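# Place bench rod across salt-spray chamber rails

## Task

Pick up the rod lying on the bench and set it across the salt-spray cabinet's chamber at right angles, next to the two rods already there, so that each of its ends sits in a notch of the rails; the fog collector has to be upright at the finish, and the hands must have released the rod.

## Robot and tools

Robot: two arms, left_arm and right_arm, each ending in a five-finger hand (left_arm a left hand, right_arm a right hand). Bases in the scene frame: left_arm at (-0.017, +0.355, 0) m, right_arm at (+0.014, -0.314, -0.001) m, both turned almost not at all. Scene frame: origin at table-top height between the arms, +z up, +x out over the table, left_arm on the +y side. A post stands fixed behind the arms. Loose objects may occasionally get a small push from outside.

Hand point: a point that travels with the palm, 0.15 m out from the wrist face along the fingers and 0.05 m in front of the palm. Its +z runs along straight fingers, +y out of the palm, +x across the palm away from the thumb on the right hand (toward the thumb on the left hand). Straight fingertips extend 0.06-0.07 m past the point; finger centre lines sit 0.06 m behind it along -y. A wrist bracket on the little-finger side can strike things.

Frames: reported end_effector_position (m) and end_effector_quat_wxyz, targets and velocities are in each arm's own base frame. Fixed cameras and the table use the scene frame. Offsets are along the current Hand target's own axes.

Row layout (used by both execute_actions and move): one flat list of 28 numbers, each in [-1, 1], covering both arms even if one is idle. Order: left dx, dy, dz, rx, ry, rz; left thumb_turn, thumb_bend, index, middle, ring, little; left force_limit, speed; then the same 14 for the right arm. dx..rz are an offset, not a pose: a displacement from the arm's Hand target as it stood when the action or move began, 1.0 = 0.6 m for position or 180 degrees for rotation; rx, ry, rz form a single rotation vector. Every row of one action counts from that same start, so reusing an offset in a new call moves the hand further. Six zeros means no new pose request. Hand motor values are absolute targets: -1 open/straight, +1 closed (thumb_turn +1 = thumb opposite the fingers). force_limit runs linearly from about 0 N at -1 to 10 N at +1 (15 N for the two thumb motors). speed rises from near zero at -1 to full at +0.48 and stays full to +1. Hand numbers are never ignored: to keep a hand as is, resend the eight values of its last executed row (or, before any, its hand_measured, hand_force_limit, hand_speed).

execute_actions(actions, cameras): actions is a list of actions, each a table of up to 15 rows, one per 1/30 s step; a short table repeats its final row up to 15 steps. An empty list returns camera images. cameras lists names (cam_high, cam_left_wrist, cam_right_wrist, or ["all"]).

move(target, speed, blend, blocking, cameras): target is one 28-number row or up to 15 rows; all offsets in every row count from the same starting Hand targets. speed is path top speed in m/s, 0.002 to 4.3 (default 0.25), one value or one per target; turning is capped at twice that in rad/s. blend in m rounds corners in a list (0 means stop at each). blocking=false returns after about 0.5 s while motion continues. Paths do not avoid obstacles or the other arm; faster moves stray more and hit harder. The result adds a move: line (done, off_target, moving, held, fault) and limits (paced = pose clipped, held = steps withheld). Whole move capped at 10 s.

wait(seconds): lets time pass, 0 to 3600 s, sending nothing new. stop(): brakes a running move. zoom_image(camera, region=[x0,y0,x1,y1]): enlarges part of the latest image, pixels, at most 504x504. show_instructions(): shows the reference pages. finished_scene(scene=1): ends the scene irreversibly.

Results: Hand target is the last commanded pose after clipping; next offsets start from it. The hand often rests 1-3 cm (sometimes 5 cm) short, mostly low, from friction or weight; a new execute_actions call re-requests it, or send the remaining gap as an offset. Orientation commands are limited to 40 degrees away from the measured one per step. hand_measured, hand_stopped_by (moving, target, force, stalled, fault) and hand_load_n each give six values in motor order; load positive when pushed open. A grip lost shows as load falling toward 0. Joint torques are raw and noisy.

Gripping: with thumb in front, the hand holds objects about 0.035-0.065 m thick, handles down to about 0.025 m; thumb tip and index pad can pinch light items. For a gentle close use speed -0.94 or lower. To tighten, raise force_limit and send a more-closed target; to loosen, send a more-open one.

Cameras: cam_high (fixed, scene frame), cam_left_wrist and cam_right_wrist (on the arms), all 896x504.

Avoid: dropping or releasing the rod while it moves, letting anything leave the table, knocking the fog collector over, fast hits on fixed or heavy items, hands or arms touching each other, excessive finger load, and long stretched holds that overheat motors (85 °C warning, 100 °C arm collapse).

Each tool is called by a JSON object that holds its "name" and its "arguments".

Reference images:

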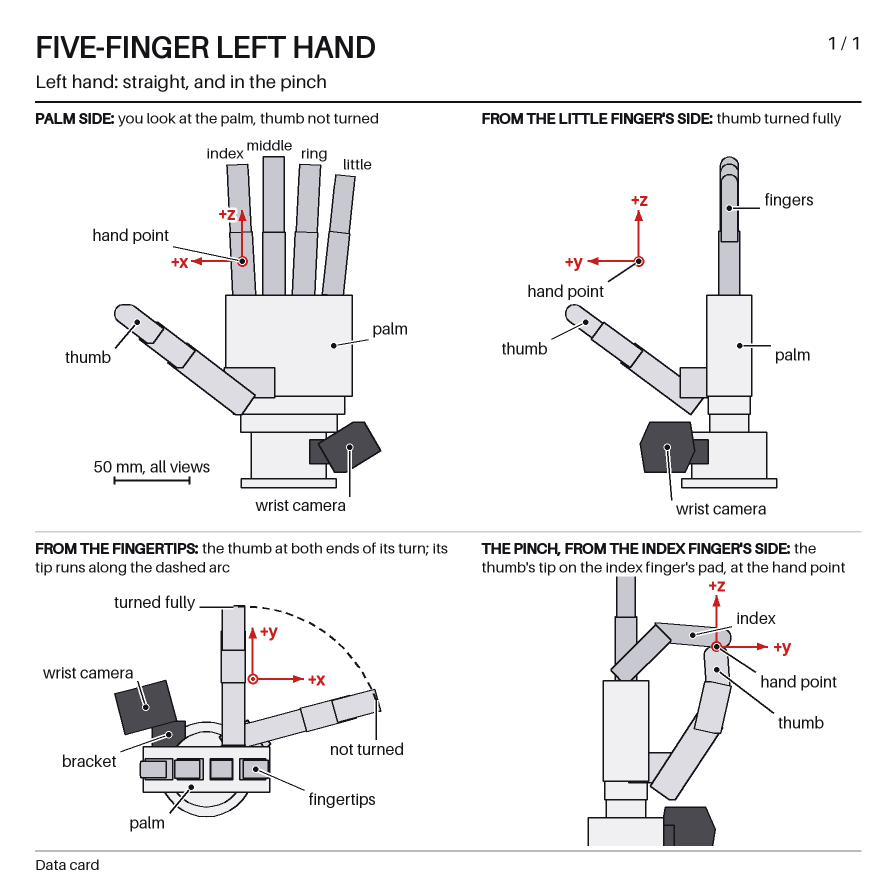

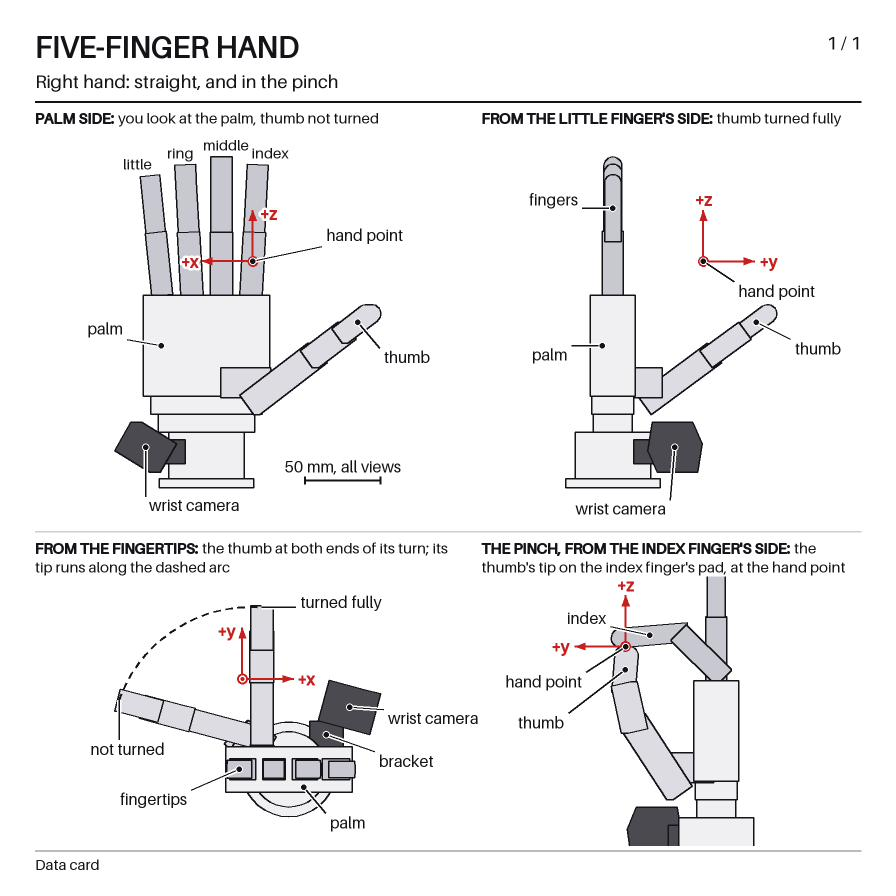

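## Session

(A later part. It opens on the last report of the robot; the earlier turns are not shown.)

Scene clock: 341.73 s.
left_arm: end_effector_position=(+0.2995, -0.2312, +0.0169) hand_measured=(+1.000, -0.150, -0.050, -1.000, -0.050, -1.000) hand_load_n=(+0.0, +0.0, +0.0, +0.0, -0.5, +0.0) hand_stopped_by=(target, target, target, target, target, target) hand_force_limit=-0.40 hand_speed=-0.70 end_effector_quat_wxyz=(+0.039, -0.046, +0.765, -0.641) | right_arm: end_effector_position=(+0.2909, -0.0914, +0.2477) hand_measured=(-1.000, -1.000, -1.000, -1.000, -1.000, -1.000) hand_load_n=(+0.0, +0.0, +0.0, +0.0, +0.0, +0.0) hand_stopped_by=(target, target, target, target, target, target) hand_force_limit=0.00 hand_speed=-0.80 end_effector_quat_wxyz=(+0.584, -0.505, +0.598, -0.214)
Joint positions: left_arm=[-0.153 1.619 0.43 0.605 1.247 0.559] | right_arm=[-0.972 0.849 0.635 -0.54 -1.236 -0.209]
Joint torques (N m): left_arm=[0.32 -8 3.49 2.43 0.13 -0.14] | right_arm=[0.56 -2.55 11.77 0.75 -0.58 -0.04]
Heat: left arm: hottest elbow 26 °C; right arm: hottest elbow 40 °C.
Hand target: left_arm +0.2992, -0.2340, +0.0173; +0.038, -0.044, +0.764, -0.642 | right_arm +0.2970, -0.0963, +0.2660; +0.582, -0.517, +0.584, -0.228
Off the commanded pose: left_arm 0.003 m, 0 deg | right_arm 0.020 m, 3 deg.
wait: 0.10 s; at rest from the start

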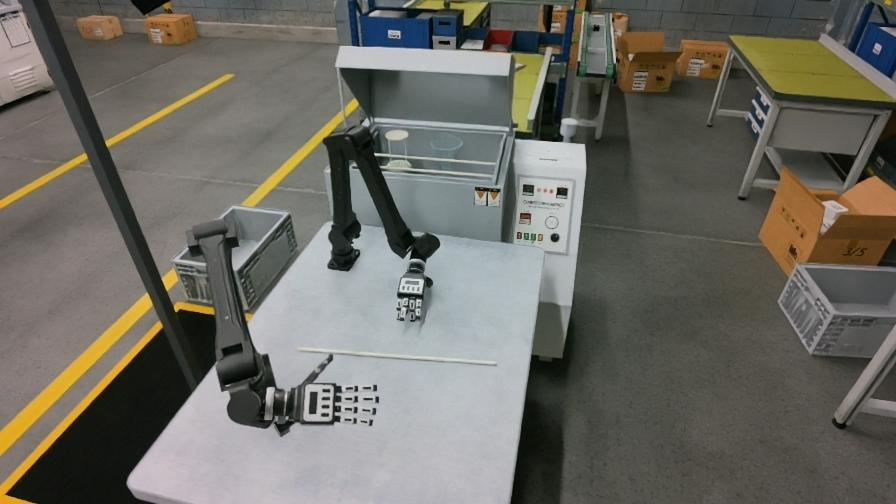

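{"name": "move", "arguments": {"target": [[0,-0.082,-0.0145,0,0,0,1,-0.15,-0.2,-1,-0.2,-1,-0.4,-0.4,0,0,0,0,0,0,-1,-1,-1,-1,-1,-1,0,-0.8],[-0.0007,-0.1197,0.2687,0,0,0,1,-0.15,-0.2,-1,-0.2,-1,-0.4,-0.4,0,0,0,0,0,0,-1,-1,-1,-1,-1,-1,0,-0.8]], "speed": 0.12, "blend": 0.01, "cameras": ["cam_left_wrist","cam_high"]}}

{"name": "zoom_image", "arguments": {"camera": "cam_high", "region": [290, 320, 510, 390]}}

{"name": "zoom_image", "arguments": {"camera": "cam_left_wrist", "region": [0, 0, 504, 504]}}

Scene clock: 364.00 s.
left_arm: end_effector_position=(+0.3098, -0.3953, +0.0503) hand_measured=(+1.000, -0.150, -0.200, -1.000, -0.200, -1.000) hand_load_n=(+0.0, +0.0, +0.0, +0.0, -0.5, +0.0) hand_stopped_by=(target, target, target, target, target, target) hand_force_limit=-0.40 hand_speed=-0.40 end_effector_quat_wxyz=(+0.030, -0.050, +0.772, -0.633) | right_arm: end_effector_position=(+0.2909, -0.0914, +0.2477) hand_measured=(-1.000, -1.000, -1.000, -1.000, -1.000, -1.000) hand_load_n=(-0.5, +0.0, +0.0, +0.0, +0.0, +0.0) hand_stopped_by=(target, target, target, target, target, target) hand_force_limit=0.00 hand_speed=-0.80 end_effector_quat_wxyz=(+0.584, -0.505, +0.598, -0.214)
Joint positions: left_arm=[-0.586 1.667 0.617 0.747 0.85 0.214] | right_arm=[-0.972 0.849 0.635 -0.54 -1.236 -0.209]
Joint torques (N m): left_arm=[0.97 -10.23 6.82 2.8 -0.11 -0.08] | right_arm=[0.56 -2.78 11.69 0.73 -0.56 -0.01]
Heat: left arm: hottest elbow 25 °C; right arm: hottest elbow 40 °C.
Hand target: left_arm +0.3197, -0.4039, +0.0602; +0.038, -0.045, +0.764, -0.642 | right_arm +0.2970, -0.0963, +0.2660; +0.582, -0.517, +0.584, -0.228
Off the commanded pose: left_arm 0.016 m, 2 deg | right_arm 0.020 m, 3 deg.
move: off_target (left_arm)
cam_left_wrist: T_world_to_cam=[[-0.22448, -0.21028, 0.95152, -0.06251], [-0.86475, 0.49313, -0.09503, 0.46089], [-0.44924, -0.84416, -0.29254, -0.06244]] pos_world=[0.35647, -0.29314, 0.08501]
Images, in order (width x height): cam_high 896x504, cam_left_wrist 896x504.

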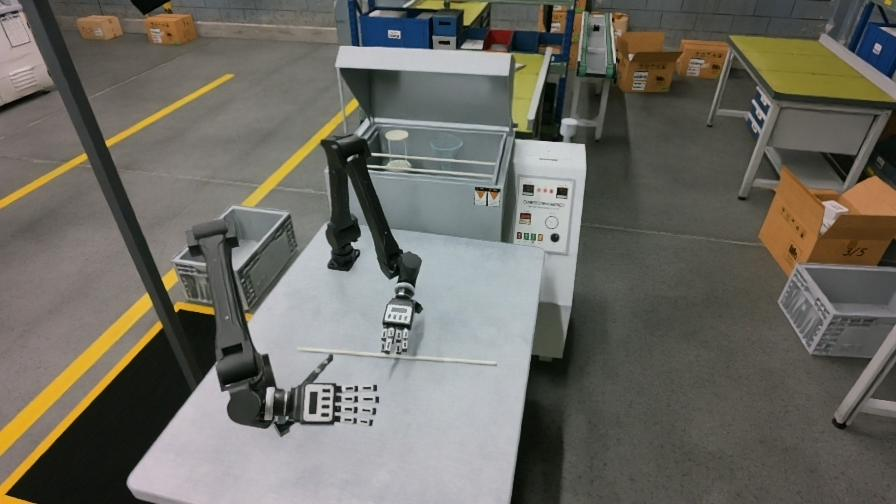

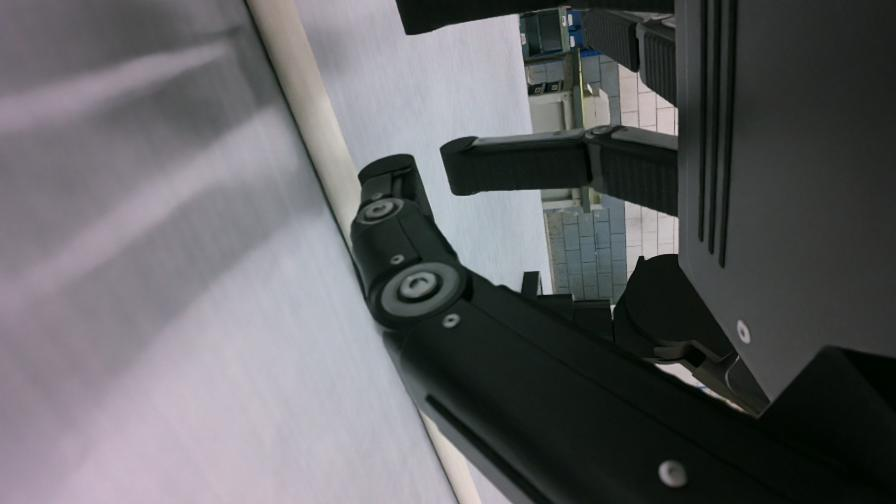

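Scaled by 2.291.

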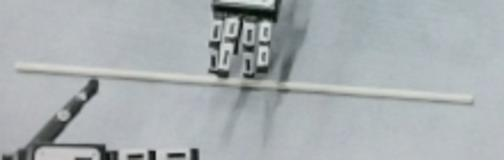

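Scaled by 1.000.

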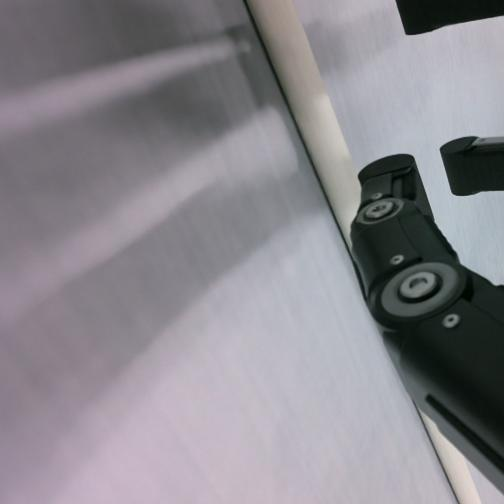

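{"name": "move", "arguments": {"target": [-0.0022,0.0503,0.0238,0,0,0,1,-0.15,-0.2,-1,-0.2,-1,-0.4,-0.4,0,0,0,0,0,0,-1,-1,-1,-1,-1,-1,0,-0.8], "speed": 0.06, "cameras": ["cam_left_wrist"]}}

{"name": "zoom_image", "arguments": {"camera": "cam_left_wrist", "region": [200, 0, 500, 300]}}

Scene clock: 378.77 s.
left_arm: end_effector_position=(+0.3155, -0.4024, +0.0213) hand_measured=(+1.000, -0.150, -0.200, -1.000, -0.200, -1.000) hand_load_n=(+0.0, +0.0, +0.0, +0.0, +0.0, +0.0) hand_stopped_by=(target, target, target, target, target, target) hand_force_limit=-0.40 hand_speed=-0.40 end_effector_quat_wxyz=(+0.033, -0.051, +0.771, -0.634) | right_arm: end_effector_position=(+0.2909, -0.0914, +0.2477) hand_measured=(-1.000, -1.000, -1.000, -1.000, -1.000, -1.000) hand_load_n=(+0.0, +0.0, +0.0, +0.0, +0.0, +0.0) hand_stopped_by=(target, target, target, target, target, target) hand_force_limit=0.00 hand_speed=-0.80 end_effector_quat_wxyz=(+0.584, -0.505, +0.598, -0.214)
Joint positions: left_arm=[-0.595 1.777 0.63 0.854 0.836 0.206] | right_arm=[-0.972 0.849 0.635 -0.54 -1.236 -0.209]
Joint torques (N m): left_arm=[-0.09 -10.58 6.08 2.84 -0.11 -0.11] | right_arm=[0.67 -2.61 11.75 0.8 -0.54 -0.02]
Heat: left arm: hottest elbow 26 °C; right arm: hottest elbow 40 °C.
Hand target: left_arm +0.3221, -0.4126, +0.0280; +0.038, -0.045, +0.764, -0.642 | right_arm +0.2970, -0.0963, +0.2660; +0.582, -0.517, +0.584, -0.228
Off the commanded pose: left_arm 0.014 m, 2 deg | right_arm 0.020 m, 3 deg.
move: off_target (left_arm)
cam_left_wrist: T_world_to_cam=[[-0.22631, -0.20853, 0.95147, -0.03384], [-0.86767, 0.48705, -0.09963, 0.46512], [-0.44264, -0.84812, -0.29115, -0.07809]] pos_world=[0.36135, -0.29982, 0.0558]

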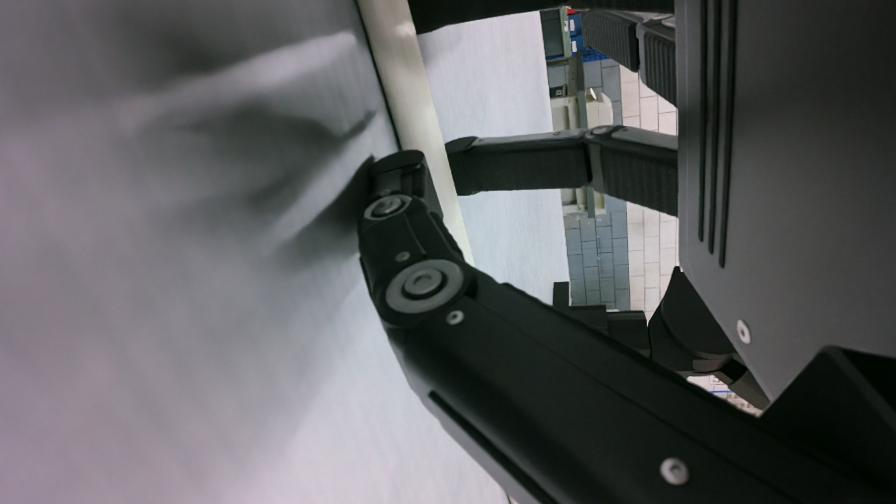

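Scaled by 1.680.

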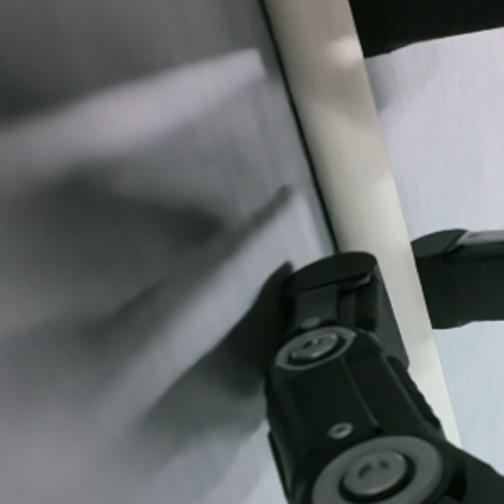

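{"name": "move", "arguments": {"target": [0,0,0,0,0,0,1,-0.15,0.2,-1,0.2,-1,-0.5,-0.85,0,0,0,0,0,0,-1,-1,-1,-1,-1,-1,0,-0.8], "speed": 0.06, "cameras": ["cam_left_wrist", "cam_high"]}}

{"name": "zoom_image", "arguments": {"camera": "cam_left_wrist", "region": [200, 0, 500, 300]}}

{"name": "zoom_image", "arguments": {"camera": "cam_high", "region": [290, 320, 510, 390]}}

Scene clock: 385.27 s.
left_arm: end_effector_position=(+0.3173, -0.4046, +0.0238) hand_measured=(+1.000, -0.150, +0.118, -1.000, +0.132, -1.000) hand_load_n=(+0.0, +3.5, +3.5, +0.0, +4.0, +0.0) hand_stopped_by=(target, target, force, target, force, target) hand_force_limit=-0.50 hand_speed=-0.85 end_effector_quat_wxyz=(+0.036, -0.048, +0.769, -0.636) | right_arm: end_effector_position=(+0.2909, -0.0914, +0.2477) hand_measured=(-1.000, -1.000, -1.000, -1.000, -1.000, -1.000) hand_load_n=(-0.5, +0.0, +0.0, +0.0, +0.0, +0.0) hand_stopped_by=(target, target, target, target, target, target) hand_force_limit=0.00 hand_speed=-0.80 end_effector_quat_wxyz=(+0.584, -0.505, +0.598, -0.214)
Joint positions: left_arm=[-0.596 1.777 0.635 0.859 0.836 0.206] | right_arm=[-0.972 0.849 0.635 -0.54 -1.236 -0.209]
Joint torques (N m): left_arm=[0.62 -10.29 5.82 2.61 -0.17 -0.08] | right_arm=[0.67 -2.78 11.69 0.79 -0.54 -0.03]
Heat: left arm: hottest elbow 26 °C; right arm: hottest elbow 40 °C.
Hand target: left_arm +0.3221, -0.4126, +0.0279; +0.038, -0.045, +0.765, -0.642 | right_arm +0.2970, -0.0963, +0.2660; +0.582, -0.517, +0.584, -0.228
Off the commanded pose: left_arm 0.010 m, 1 deg | right_arm 0.020 m, 3 deg.
move: done
cam_left_wrist: T_world_to_cam=[[-0.23472, -0.20271, 0.95069, -0.0312], [-0.86602, 0.4878, -0.10981, 0.46801], [-0.44148, -0.8491, -0.29005, -0.07914]] pos_world=[0.36305, -0.30182, 0.0581]
Images, in order (width x height): cam_high 896x504, cam_left_wrist 896x504.

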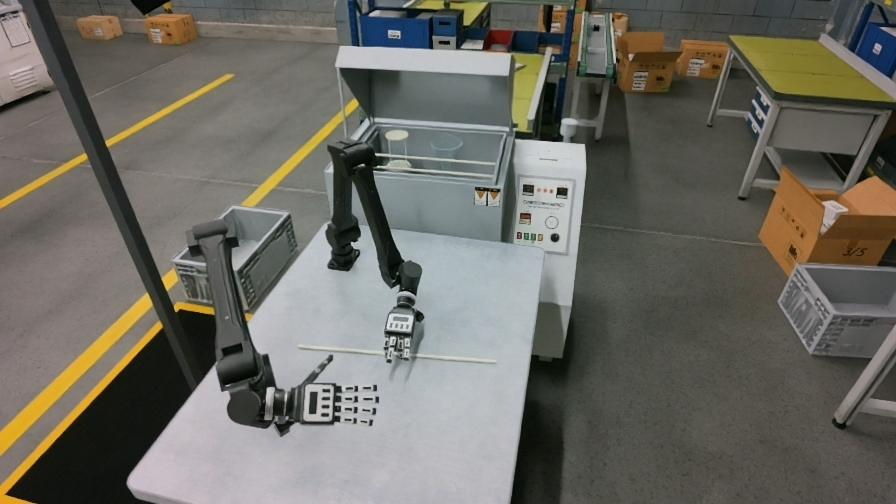

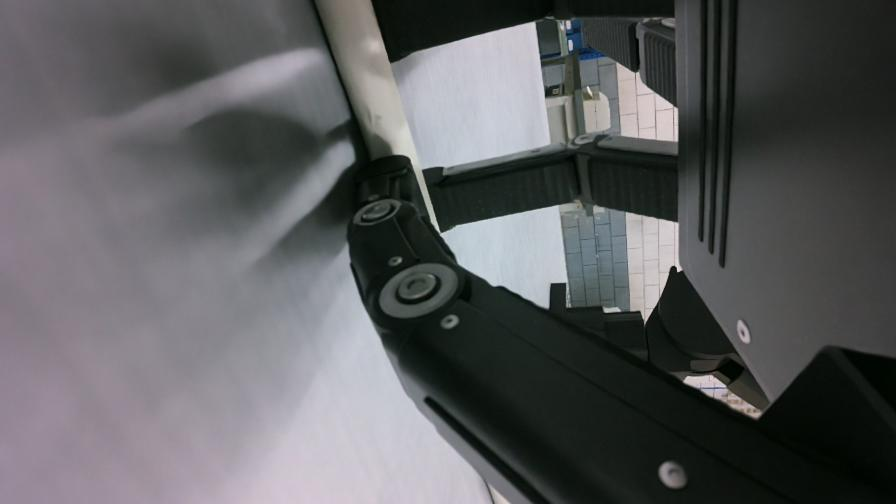

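Scaled by 1.680.

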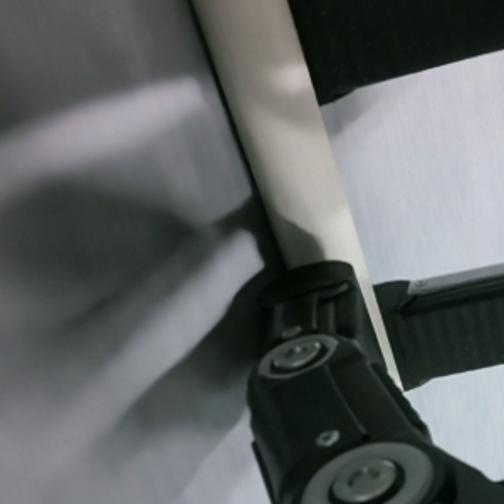

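Scaled by 2.291.

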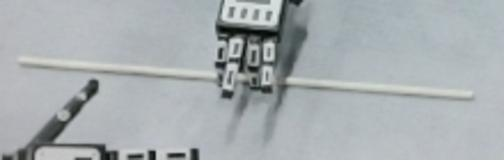

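{"name": "move", "arguments": {"target": [0,-0.0575,-0.01,0,0,0,1,-0.15,0.2,-1,0.2,-1,-0.5,-0.85,0,0,0,0,0,0,-1,-1,-1,-1,-1,-1,0,-0.8], "speed": 0.04, "cameras": ["cam_left_wrist", "cam_high"]}}

{"name": "zoom_image", "arguments": {"camera": "cam_high", "region": [290, 300, 510, 390]}}

Scene clock: 390.67 s.
left_arm: end_effector_position=(+0.3142, -0.4022, +0.0434) hand_measured=(+1.000, -0.150, +0.118, -1.000, +0.132, -1.000) hand_load_n=(+0.5, +4.0, +4.0, +0.0, +2.5, +0.0) hand_stopped_by=(target, target, force, target, force, target) hand_force_limit=-0.50 hand_speed=-0.85 end_effector_quat_wxyz=(+0.030, -0.054, +0.773, -0.631) | right_arm: end_effector_position=(+0.2909, -0.0914, +0.2477) hand_measured=(-1.000, -1.000, -1.000, -1.000, -1.000, -1.000) hand_load_n=(+0.0, +0.0, +0.0, +0.0, +0.0, +0.0) hand_stopped_by=(target, target, target, target, target, target) hand_force_limit=0.00 hand_speed=-0.80 end_effector_quat_wxyz=(+0.584, -0.505, +0.598, -0.214)
Joint positions: left_arm=[-0.596 1.7 0.635 0.761 0.835 0.206] | right_arm=[-0.972 0.849 0.635 -0.54 -1.236 -0.209]
Joint torques (N m): left_arm=[-0.5 -12.57 6.75 1.84 -0.07 -0.12] | right_arm=[0.62 -2.78 11.77 0.76 -0.55 -0.03]
Heat: left arm: hottest elbow 26 °C; right arm: hottest elbow 40 °C.
Hand target: left_arm +0.3221, -0.4126, +0.0630; +0.038, -0.045, +0.764, -0.642 | right_arm +0.2970, -0.0963, +0.2660; +0.582, -0.517, +0.584, -0.228
Off the commanded pose: left_arm 0.023 m, 2 deg | right_arm 0.020 m, 3 deg.
move: off_target (left_arm)
cam_left_wrist: T_world_to_cam=[[-0.21814, -0.21441, 0.95208, -0.06016], [-0.86829, 0.488, -0.08904, 0.46623], [-0.44552, -0.8461, -0.29262, -0.07034]] pos_world=[0.36037, -0.29993, 0.07821]
Images, in order (width x height): cam_high 896x504, cam_left_wrist 896x504.

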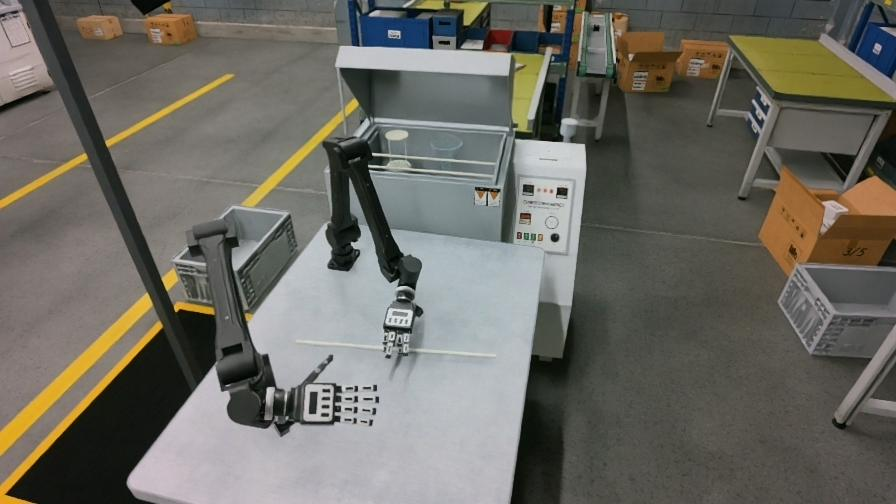

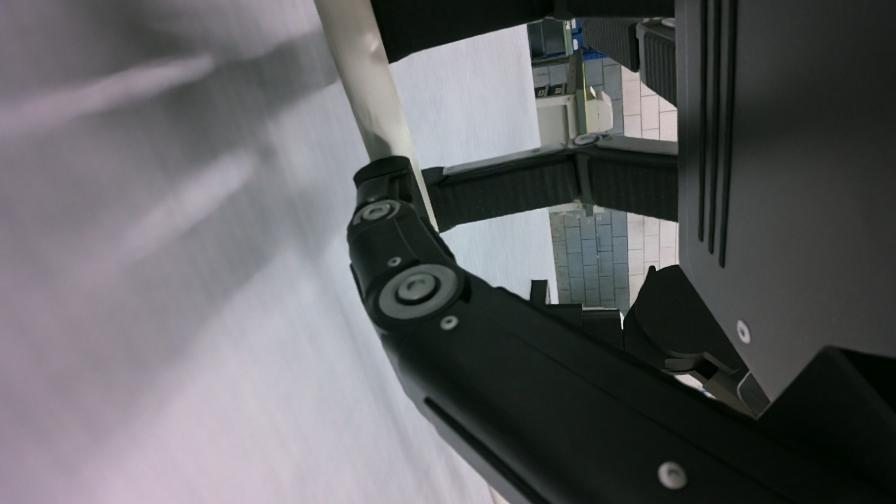

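Scaled by 2.291.

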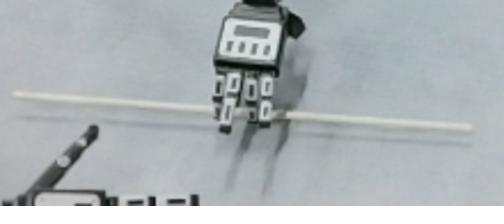

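{"name": "move", "arguments": {"target": [[-0.0005,-0.3882,-0.073,0,0,0,1,-0.15,0.2,-1,0.2,-1,-0.5,-0.85,0,0,0,0,0,0,-1,-1,-1,-1,-1,-1,0,-0.8],[-0.4082,-0.3753,-0.7207,0,-0.3884,-0.0686,1,-0.15,0.2,-1,0.2,-1,-0.5,-0.85,0,0,0,0,0,0,-1,-1,-1,-1,-1,-1,0,-0.8]], "speed": 0.15, "blend": 0.08, "cameras": ["cam_left_wrist", "cam_high"]}}

Scene clock: 425.93 s.
left_arm: end_effector_position=(+0.5095, -0.0035, +0.3266) hand_measured=(+1.000, -0.150, +0.118, -1.000, +0.132, -1.000) hand_load_n=(+0.5, +4.0, +3.5, +0.0, +3.0, +0.0) hand_stopped_by=(target, target, force, target, force, target) hand_force_limit=-0.50 hand_speed=-0.85 end_effector_quat_wxyz=(+0.386, -0.490, +0.609, -0.490) | right_arm: end_effector_position=(+0.2909, -0.0914, +0.2477) hand_measured=(-1.000, -1.000, -1.000, -1.000, -1.000, -1.000) hand_load_n=(+0.0, +0.0, +0.0, +0.0, +0.0, +0.0) hand_stopped_by=(target, target, target, target, target, target) hand_force_limit=0.00 hand_speed=-0.80 end_effector_quat_wxyz=(+0.584, -0.505, +0.598, -0.214)
Joint positions: left_arm=[0.192 1.073 0.943 -0.114 0.407 0.089] | right_arm=[-0.972 0.849 0.635 -0.54 -1.236 -0.209]
Joint torques (N m): left_arm=[1.32 -6.83 13.15 2.17 -0.16 -0.13] | right_arm=[0.91 -2.49 11.78 0.77 -0.56 -0.03]
Heat: left arm: hottest elbow 27 °C; right arm: hottest elbow 41 °C.
Hand target: left_arm +0.5199, +0.0002, +0.3597; +0.403, -0.481, +0.596, -0.501 | right_arm +0.2970, -0.0963, +0.2660; +0.582, -0.517, +0.584, -0.228
Off the commanded pose: left_arm 0.035 m, 3 deg | right_arm 0.020 m, 3 deg.
move: off_target (left_arm)
cam_left_wrist: T_world_to_cam=[[0.14536, -0.29394, 0.94471, -0.3847], [-0.75436, -0.65075, -0.08641, 0.40357], [0.64016, -0.70009, -0.31633, -0.10788]] pos_world=[0.42942, 0.07402, 0.36417]
Images, in order (width x height): cam_high 896x504, cam_left_wrist 896x504.

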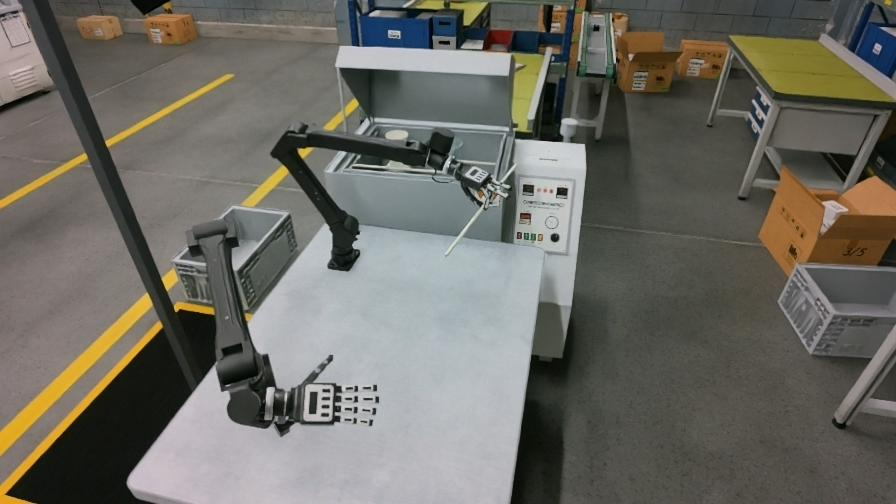

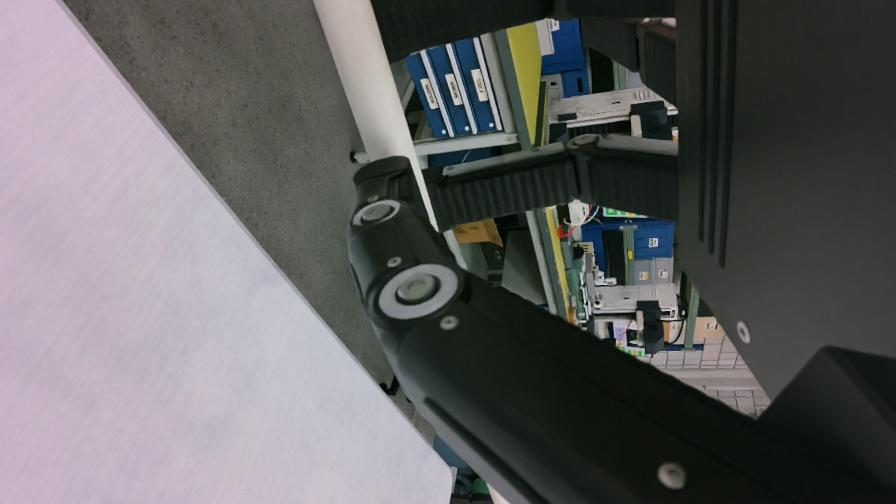

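{"name": "move", "arguments": {"target": [-0.7198,0.089,-0.7078,-0.0794,-0.5361,-0.1946,1,-0.15,0.2,-1,0.2,-1,-0.5,-0.85,0,0,0,0,0,0,-1,-1,-1,-1,-1,-1,0,-0.8], "speed": 0.15, "cameras": ["cam_left_wrist", "cam_high"]}}

{"name": "zoom_image", "arguments": {"camera": "cam_high", "region": [320, 60, 520, 210]}}

{"name": "zoom_image", "arguments": {"camera": "cam_left_wrist", "region": [0, 0, 504, 504]}}

Scene clock: 438.73 s.
left_arm: end_effector_position=(+0.1937, +0.5049, +0.3479) hand_measured=(+1.000, -0.150, +0.118, -1.000, +0.132, -1.000) hand_load_n=(+0.5, +3.5, +4.0, +0.0, +3.0, +0.0) hand_stopped_by=(target, target, force, target, force, target) hand_force_limit=-0.50 hand_speed=-0.85 end_effector_quat_wxyz=(-0.479, +0.878, -0.015, -0.009) | right_arm: end_effector_position=(+0.2909, -0.0914, +0.2477) hand_measured=(-1.000, -1.000, -1.000, -1.000, -1.000, -1.000) hand_load_n=(+0.0, +0.0, +0.0, +0.0, +0.0, +0.0) hand_stopped_by=(target, target, target, target, target, target) hand_force_limit=0.00 hand_speed=-0.80 end_effector_quat_wxyz=(+0.584, -0.505, +0.598, -0.214)
Joint positions: left_arm=[1.156 1.254 1.347 -0.706 -0.348 -0.199] | right_arm=[-0.972 0.849 0.635 -0.54 -1.236 -0.209]
Joint torques (N m): left_arm=[1.32 -10.23 12.94 1.7 -0.5 -0.16] | right_arm=[0.56 -2.78 11.77 0.83 -0.55 -0.04]
Heat: left arm: hottest elbow 30 °C; right arm: hottest elbow 41 °C.
Hand target: left_arm +0.1943, +0.5133, +0.3800; -0.500, +0.866, +0.000, +0.000 | right_arm +0.2970, -0.0963, +0.2660; +0.582, -0.517, +0.584, -0.228
Off the commanded pose: left_arm 0.033 m, 3 deg | right_arm 0.020 m, 3 deg.
move: off_target (left_arm)
cam_left_wrist: T_world_to_cam=[[0.29589, 0.5106, 0.8073, -0.59709], [0.79406, -0.60125, 0.08925, 0.11202], [0.53096, 0.61464, -0.58335, -0.0929]] pos_world=[0.13704, 0.42933, 0.41784]
Images, in order (width x height): cam_high 896x504, cam_left_wrist 896x504.

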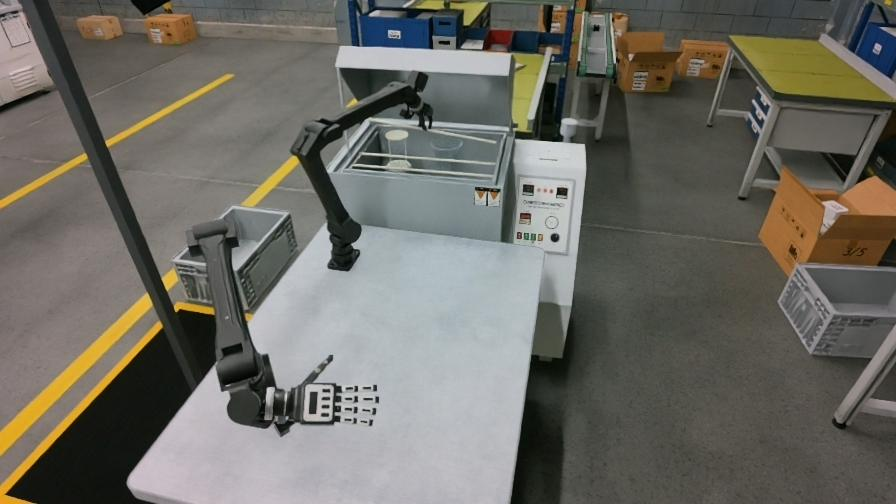

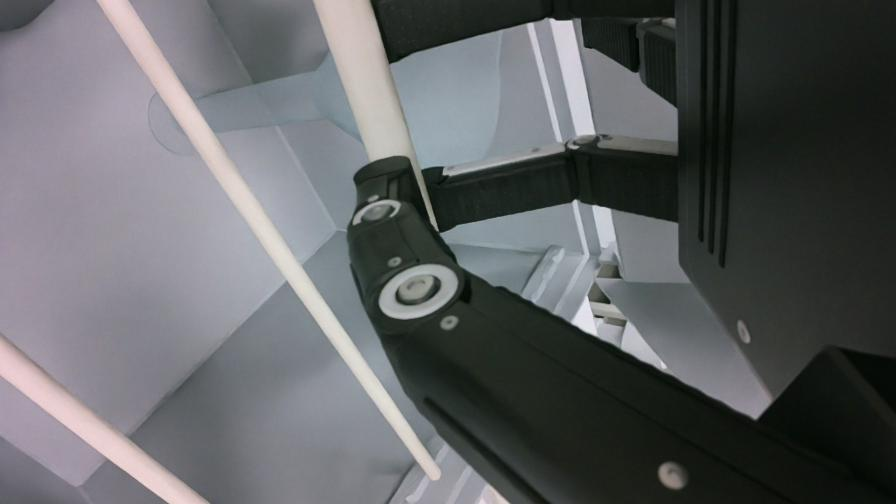

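Scaled by 2.520.

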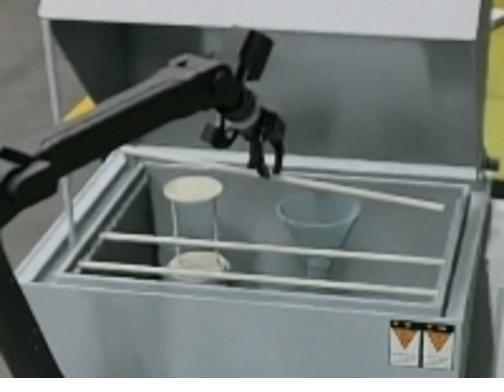

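Scaled by 1.000.

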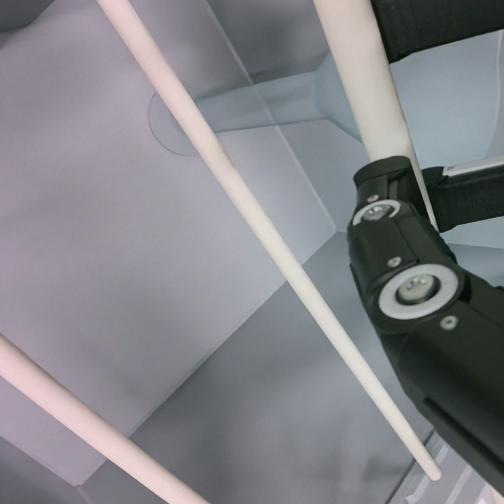

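{"name": "move", "arguments": {"target": [0,0.1155,0.0667,0,-0.0059,-0.0427,1,-0.15,0.2,-1,0.2,-1,-0.5,-0.85,0,0,0,0,0,0,-1,-1,-1,-1,-1,-1,0,-0.8], "speed": 0.1, "cameras": ["cam_left_wrist", "cam_high"]}}

{"name": "zoom_image", "arguments": {"camera": "cam_high", "region": [330, 100, 430, 190]}}

{"name": "zoom_image", "arguments": {"camera": "cam_high", "region": [420, 100, 520, 190]}}

{"name": "zoom_image", "arguments": {"camera": "cam_left_wrist", "region": [0, 0, 504, 504]}}

Scene clock: 476.23 s.
left_arm: end_effector_position=(+0.1969, +0.5065, +0.2757) hand_measured=(+1.000, -0.150, +0.118, -1.000, +0.132, -1.000) hand_load_n=(+0.5, +4.0, +4.0, +0.0, +3.0, +0.0) hand_stopped_by=(target, target, force, target, force, target) hand_force_limit=-0.50 hand_speed=-0.85 end_effector_quat_wxyz=(-0.476, +0.878, +0.046, +0.015) | right_arm: end_effector_position=(+0.2909, -0.0914, +0.2477) hand_measured=(-1.000, -1.000, -1.000, -1.000, -1.000, -1.000) hand_load_n=(+0.0, +0.0, +0.0, +0.0, +0.0, +0.0) hand_stopped_by=(target, target, target, target, target, target) hand_force_limit=0.00 hand_speed=-0.80 end_effector_quat_wxyz=(+0.584, -0.505, +0.598, -0.214)
Joint positions: left_arm=[1.159 1.254 1.154 -0.522 -0.359 -0.331] | right_arm=[-0.972 0.849 0.635 -0.54 -1.236 -0.209]
Joint torques (N m): left_arm=[1.14 -11.05 9.91 2.77 -0.55 -0.11] | right_arm=[0.85 -2.55 11.71 0.77 -0.55 -0.01]
Heat: left arm: hottest elbow 32 °C; right arm: hottest elbow 42 °C.
Hand target: left_arm +0.1943, +0.5135, +0.3002; -0.499, +0.864, +0.063, +0.026 | right_arm +0.2970, -0.0963, +0.2660; +0.582, -0.517, +0.584, -0.228
Off the commanded pose: left_arm 0.025 m, 4 deg | right_arm 0.020 m, 3 deg.
move: off_target (left_arm)
cam_left_wrist: T_world_to_cam=[[0.16996, 0.53468, 0.82778, -0.53358], [0.82847, -0.53238, 0.17377, 0.05196], [0.53361, 0.65626, -0.53346, -0.173]] pos_world=[0.13996, 0.42649, 0.34037]
Images, in order (width x height): cam_high 896x504, cam_left_wrist 896x504.

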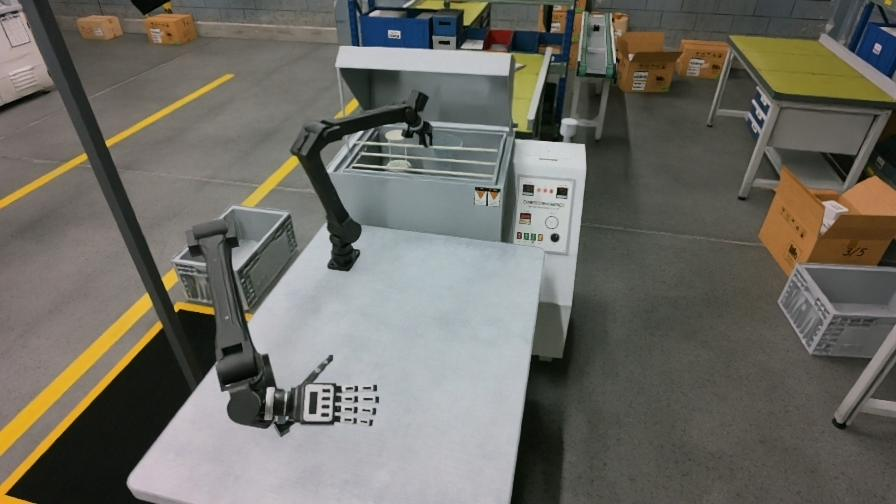

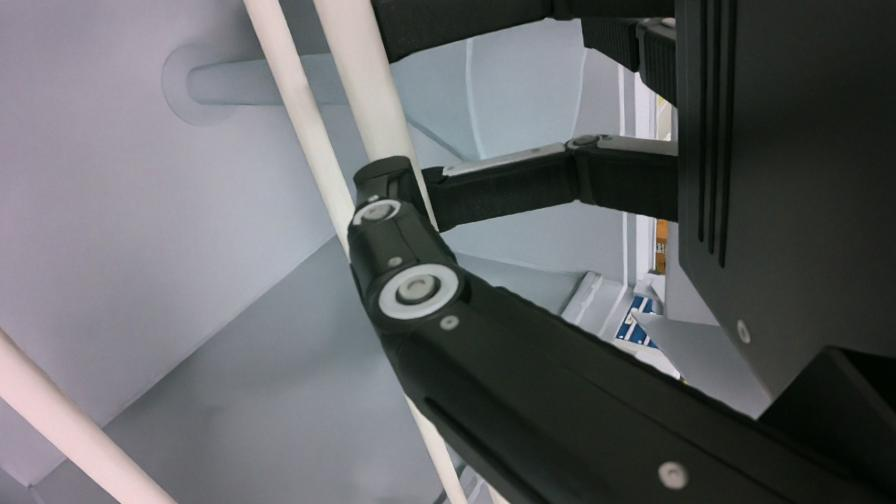

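Scaled by 5.040.

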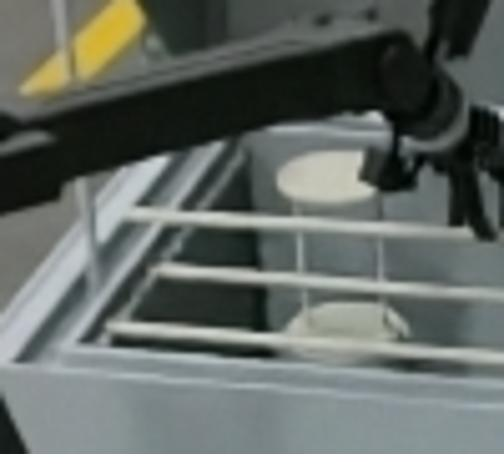

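Scaled by 5.040.

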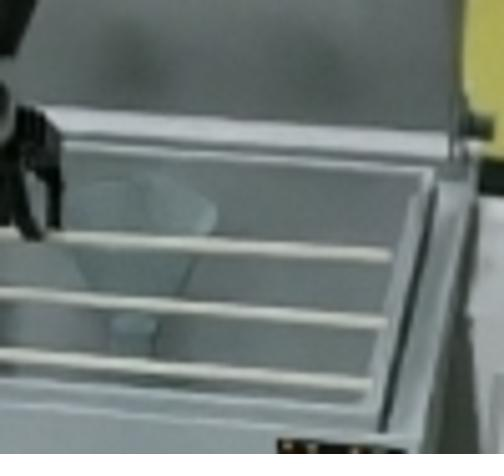

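Scaled by 1.000.

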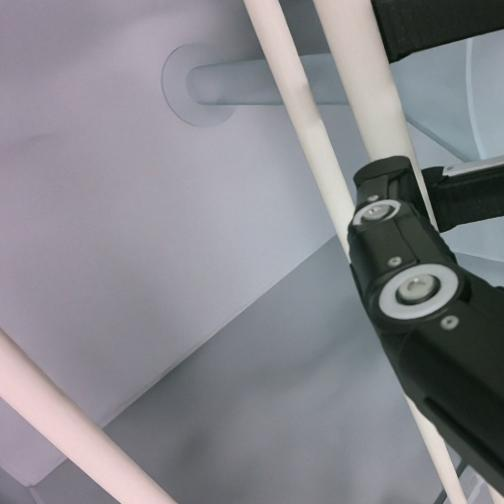

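{"name": "move", "arguments": {"target": [-0.0228,0.0753,0.049,0.001,-0.0078,0.001,1,-0.15,0.2,-1,0.2,-1,-0.5,-0.85,0,0,0,0,0,0,-1,-1,-1,-1,-1,-1,0,-0.8], "speed": 0.06, "cameras": ["cam_left_wrist", "cam_high"]}}

{"name": "zoom_image", "arguments": {"camera": "cam_high", "region": [330, 100, 430, 190]}}

{"name": "zoom_image", "arguments": {"camera": "cam_high", "region": [420, 100, 520, 190]}}

{"name": "zoom_image", "arguments": {"camera": "cam_left_wrist", "region": [0, 0, 504, 504]}}

Scene clock: 502.67 s.
left_arm: end_effector_position=(+0.1881, +0.5059, +0.2335) hand_measured=(+1.000, -0.150, +0.118, -1.000, +0.132, -1.000) hand_load_n=(+0.5, +3.5, +4.0, +0.0, +3.0, +0.0) hand_stopped_by=(target, target, force, target, force, target) hand_force_limit=-0.50 hand_speed=-0.85 end_effector_quat_wxyz=(-0.486, +0.872, +0.056, +0.010) | right_arm: end_effector_position=(+0.2909, -0.0914, +0.2477) hand_measured=(-1.000, -1.000, -1.000, -1.000, -1.000, -1.000) hand_load_n=(+0.0, +0.0, +0.0, +0.0, +0.0, +0.0) hand_stopped_by=(target, target, target, target, target, target) hand_force_limit=0.00 hand_speed=-0.80 end_effector_quat_wxyz=(+0.584, -0.505, +0.598, -0.214)
Joint positions: left_arm=[1.167 1.255 1.032 -0.38 -0.377 -0.332] | right_arm=[-0.972 0.849 0.635 -0.54 -1.236 -0.209]
Joint torques (N m): left_arm=[0.91 -9.41 9.52 2.85 -0.56 -0.09] | right_arm=[0.67 -2.55 11.71 0.73 -0.55 -0.02]
Heat: left arm: hottest elbow 32 °C; right arm: hottest elbow 42 °C.
Hand target: left_arm +0.1863, +0.5154, +0.2451; -0.500, +0.863, +0.067, +0.014 | right_arm +0.2970, -0.0963, +0.2660; +0.582, -0.517, +0.584, -0.228
Off the commanded pose: left_arm 0.015 m, 2 deg | right_arm 0.020 m, 3 deg.
move: off_target (left_arm)
cam_left_wrist: T_world_to_cam=[[0.15868, 0.52019, 0.83918, -0.49005], [0.84056, -0.51706, 0.16157, 0.05897], [0.51795, 0.67975, -0.5193, -0.20272]] pos_world=[0.13319, 0.4232, 0.29644]
Images, in order (width x height): cam_high 896x504, cam_left_wrist 896x504.

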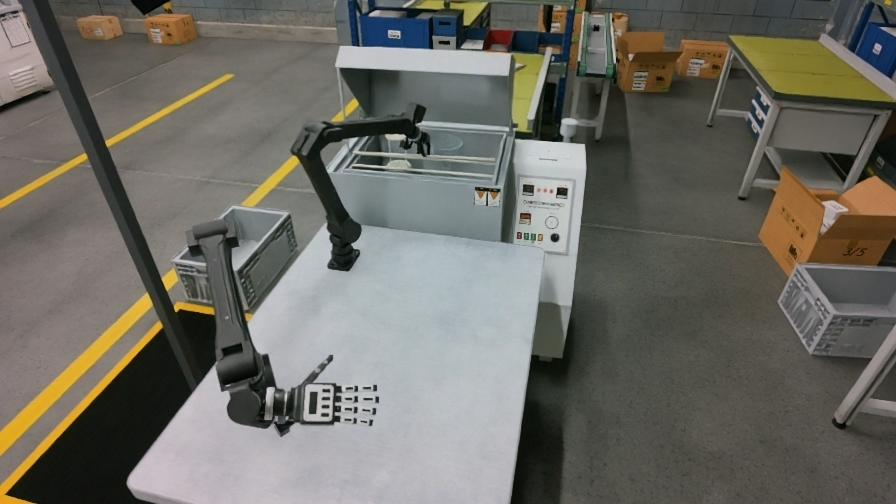

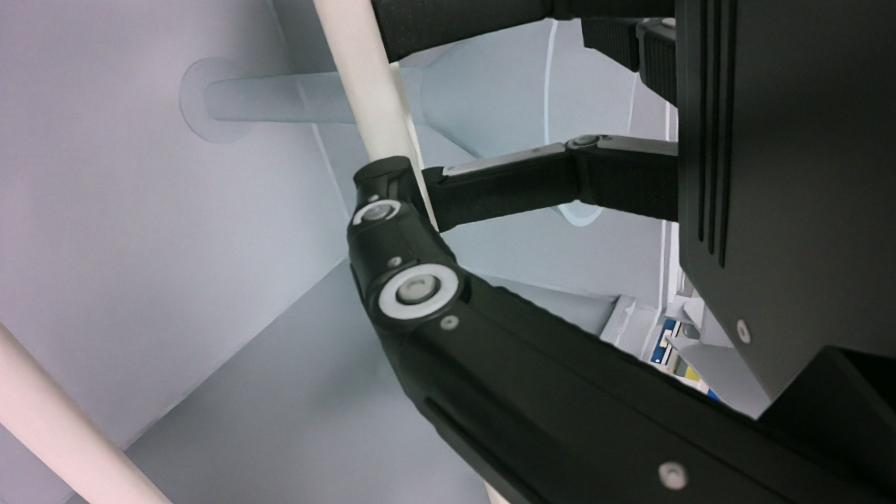

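Scaled by 5.040.

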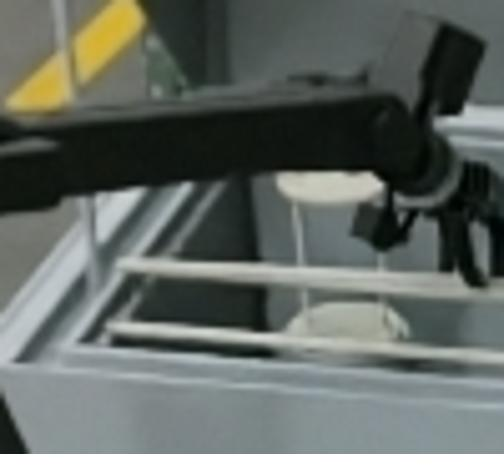

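Scaled by 5.040.

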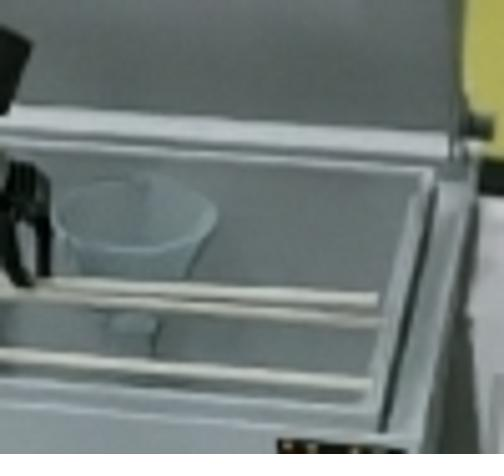

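Scaled by 1.000.

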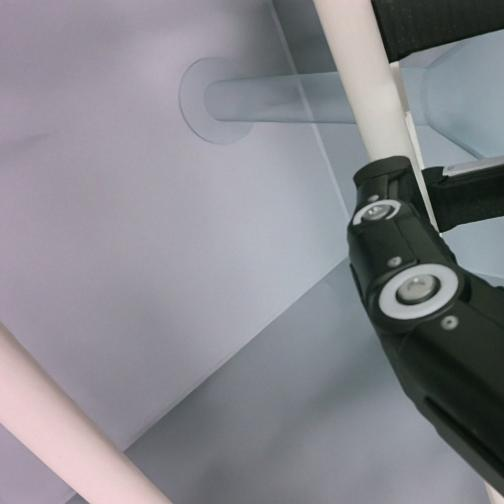

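{"name": "zoom_image", "arguments": {"camera": "cam_left_wrist", "region": [300, 0, 460, 160]}}

{"name": "zoom_image", "arguments": {"camera": "cam_left_wrist", "region": [400, 120, 500, 250]}}

{"name": "zoom_image", "arguments": {"camera": "cam_left_wrist", "region": [420, 404, 520, 504]}}

Scaled by 3.150.

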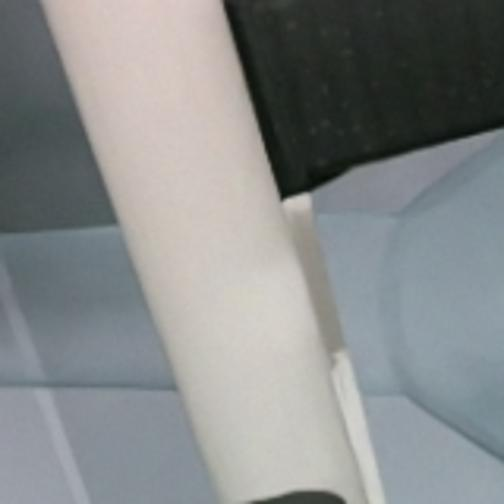

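Scaled by 3.877.

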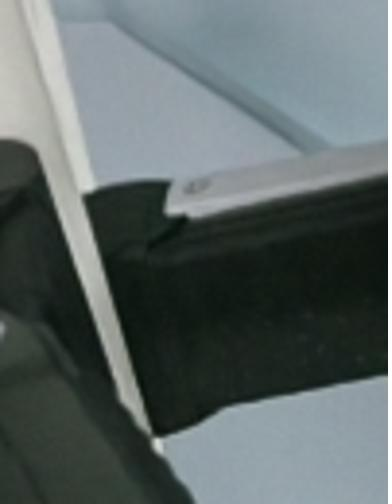

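Scaled by 5.040.

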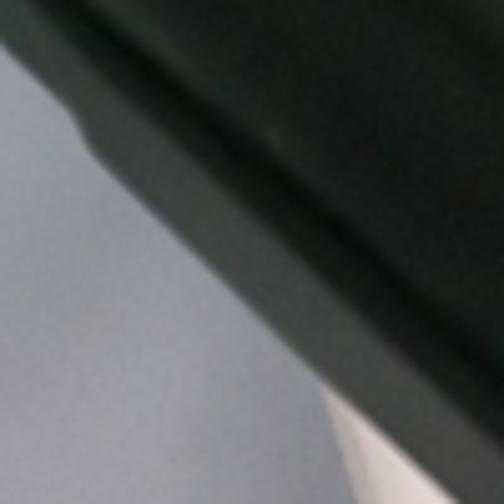

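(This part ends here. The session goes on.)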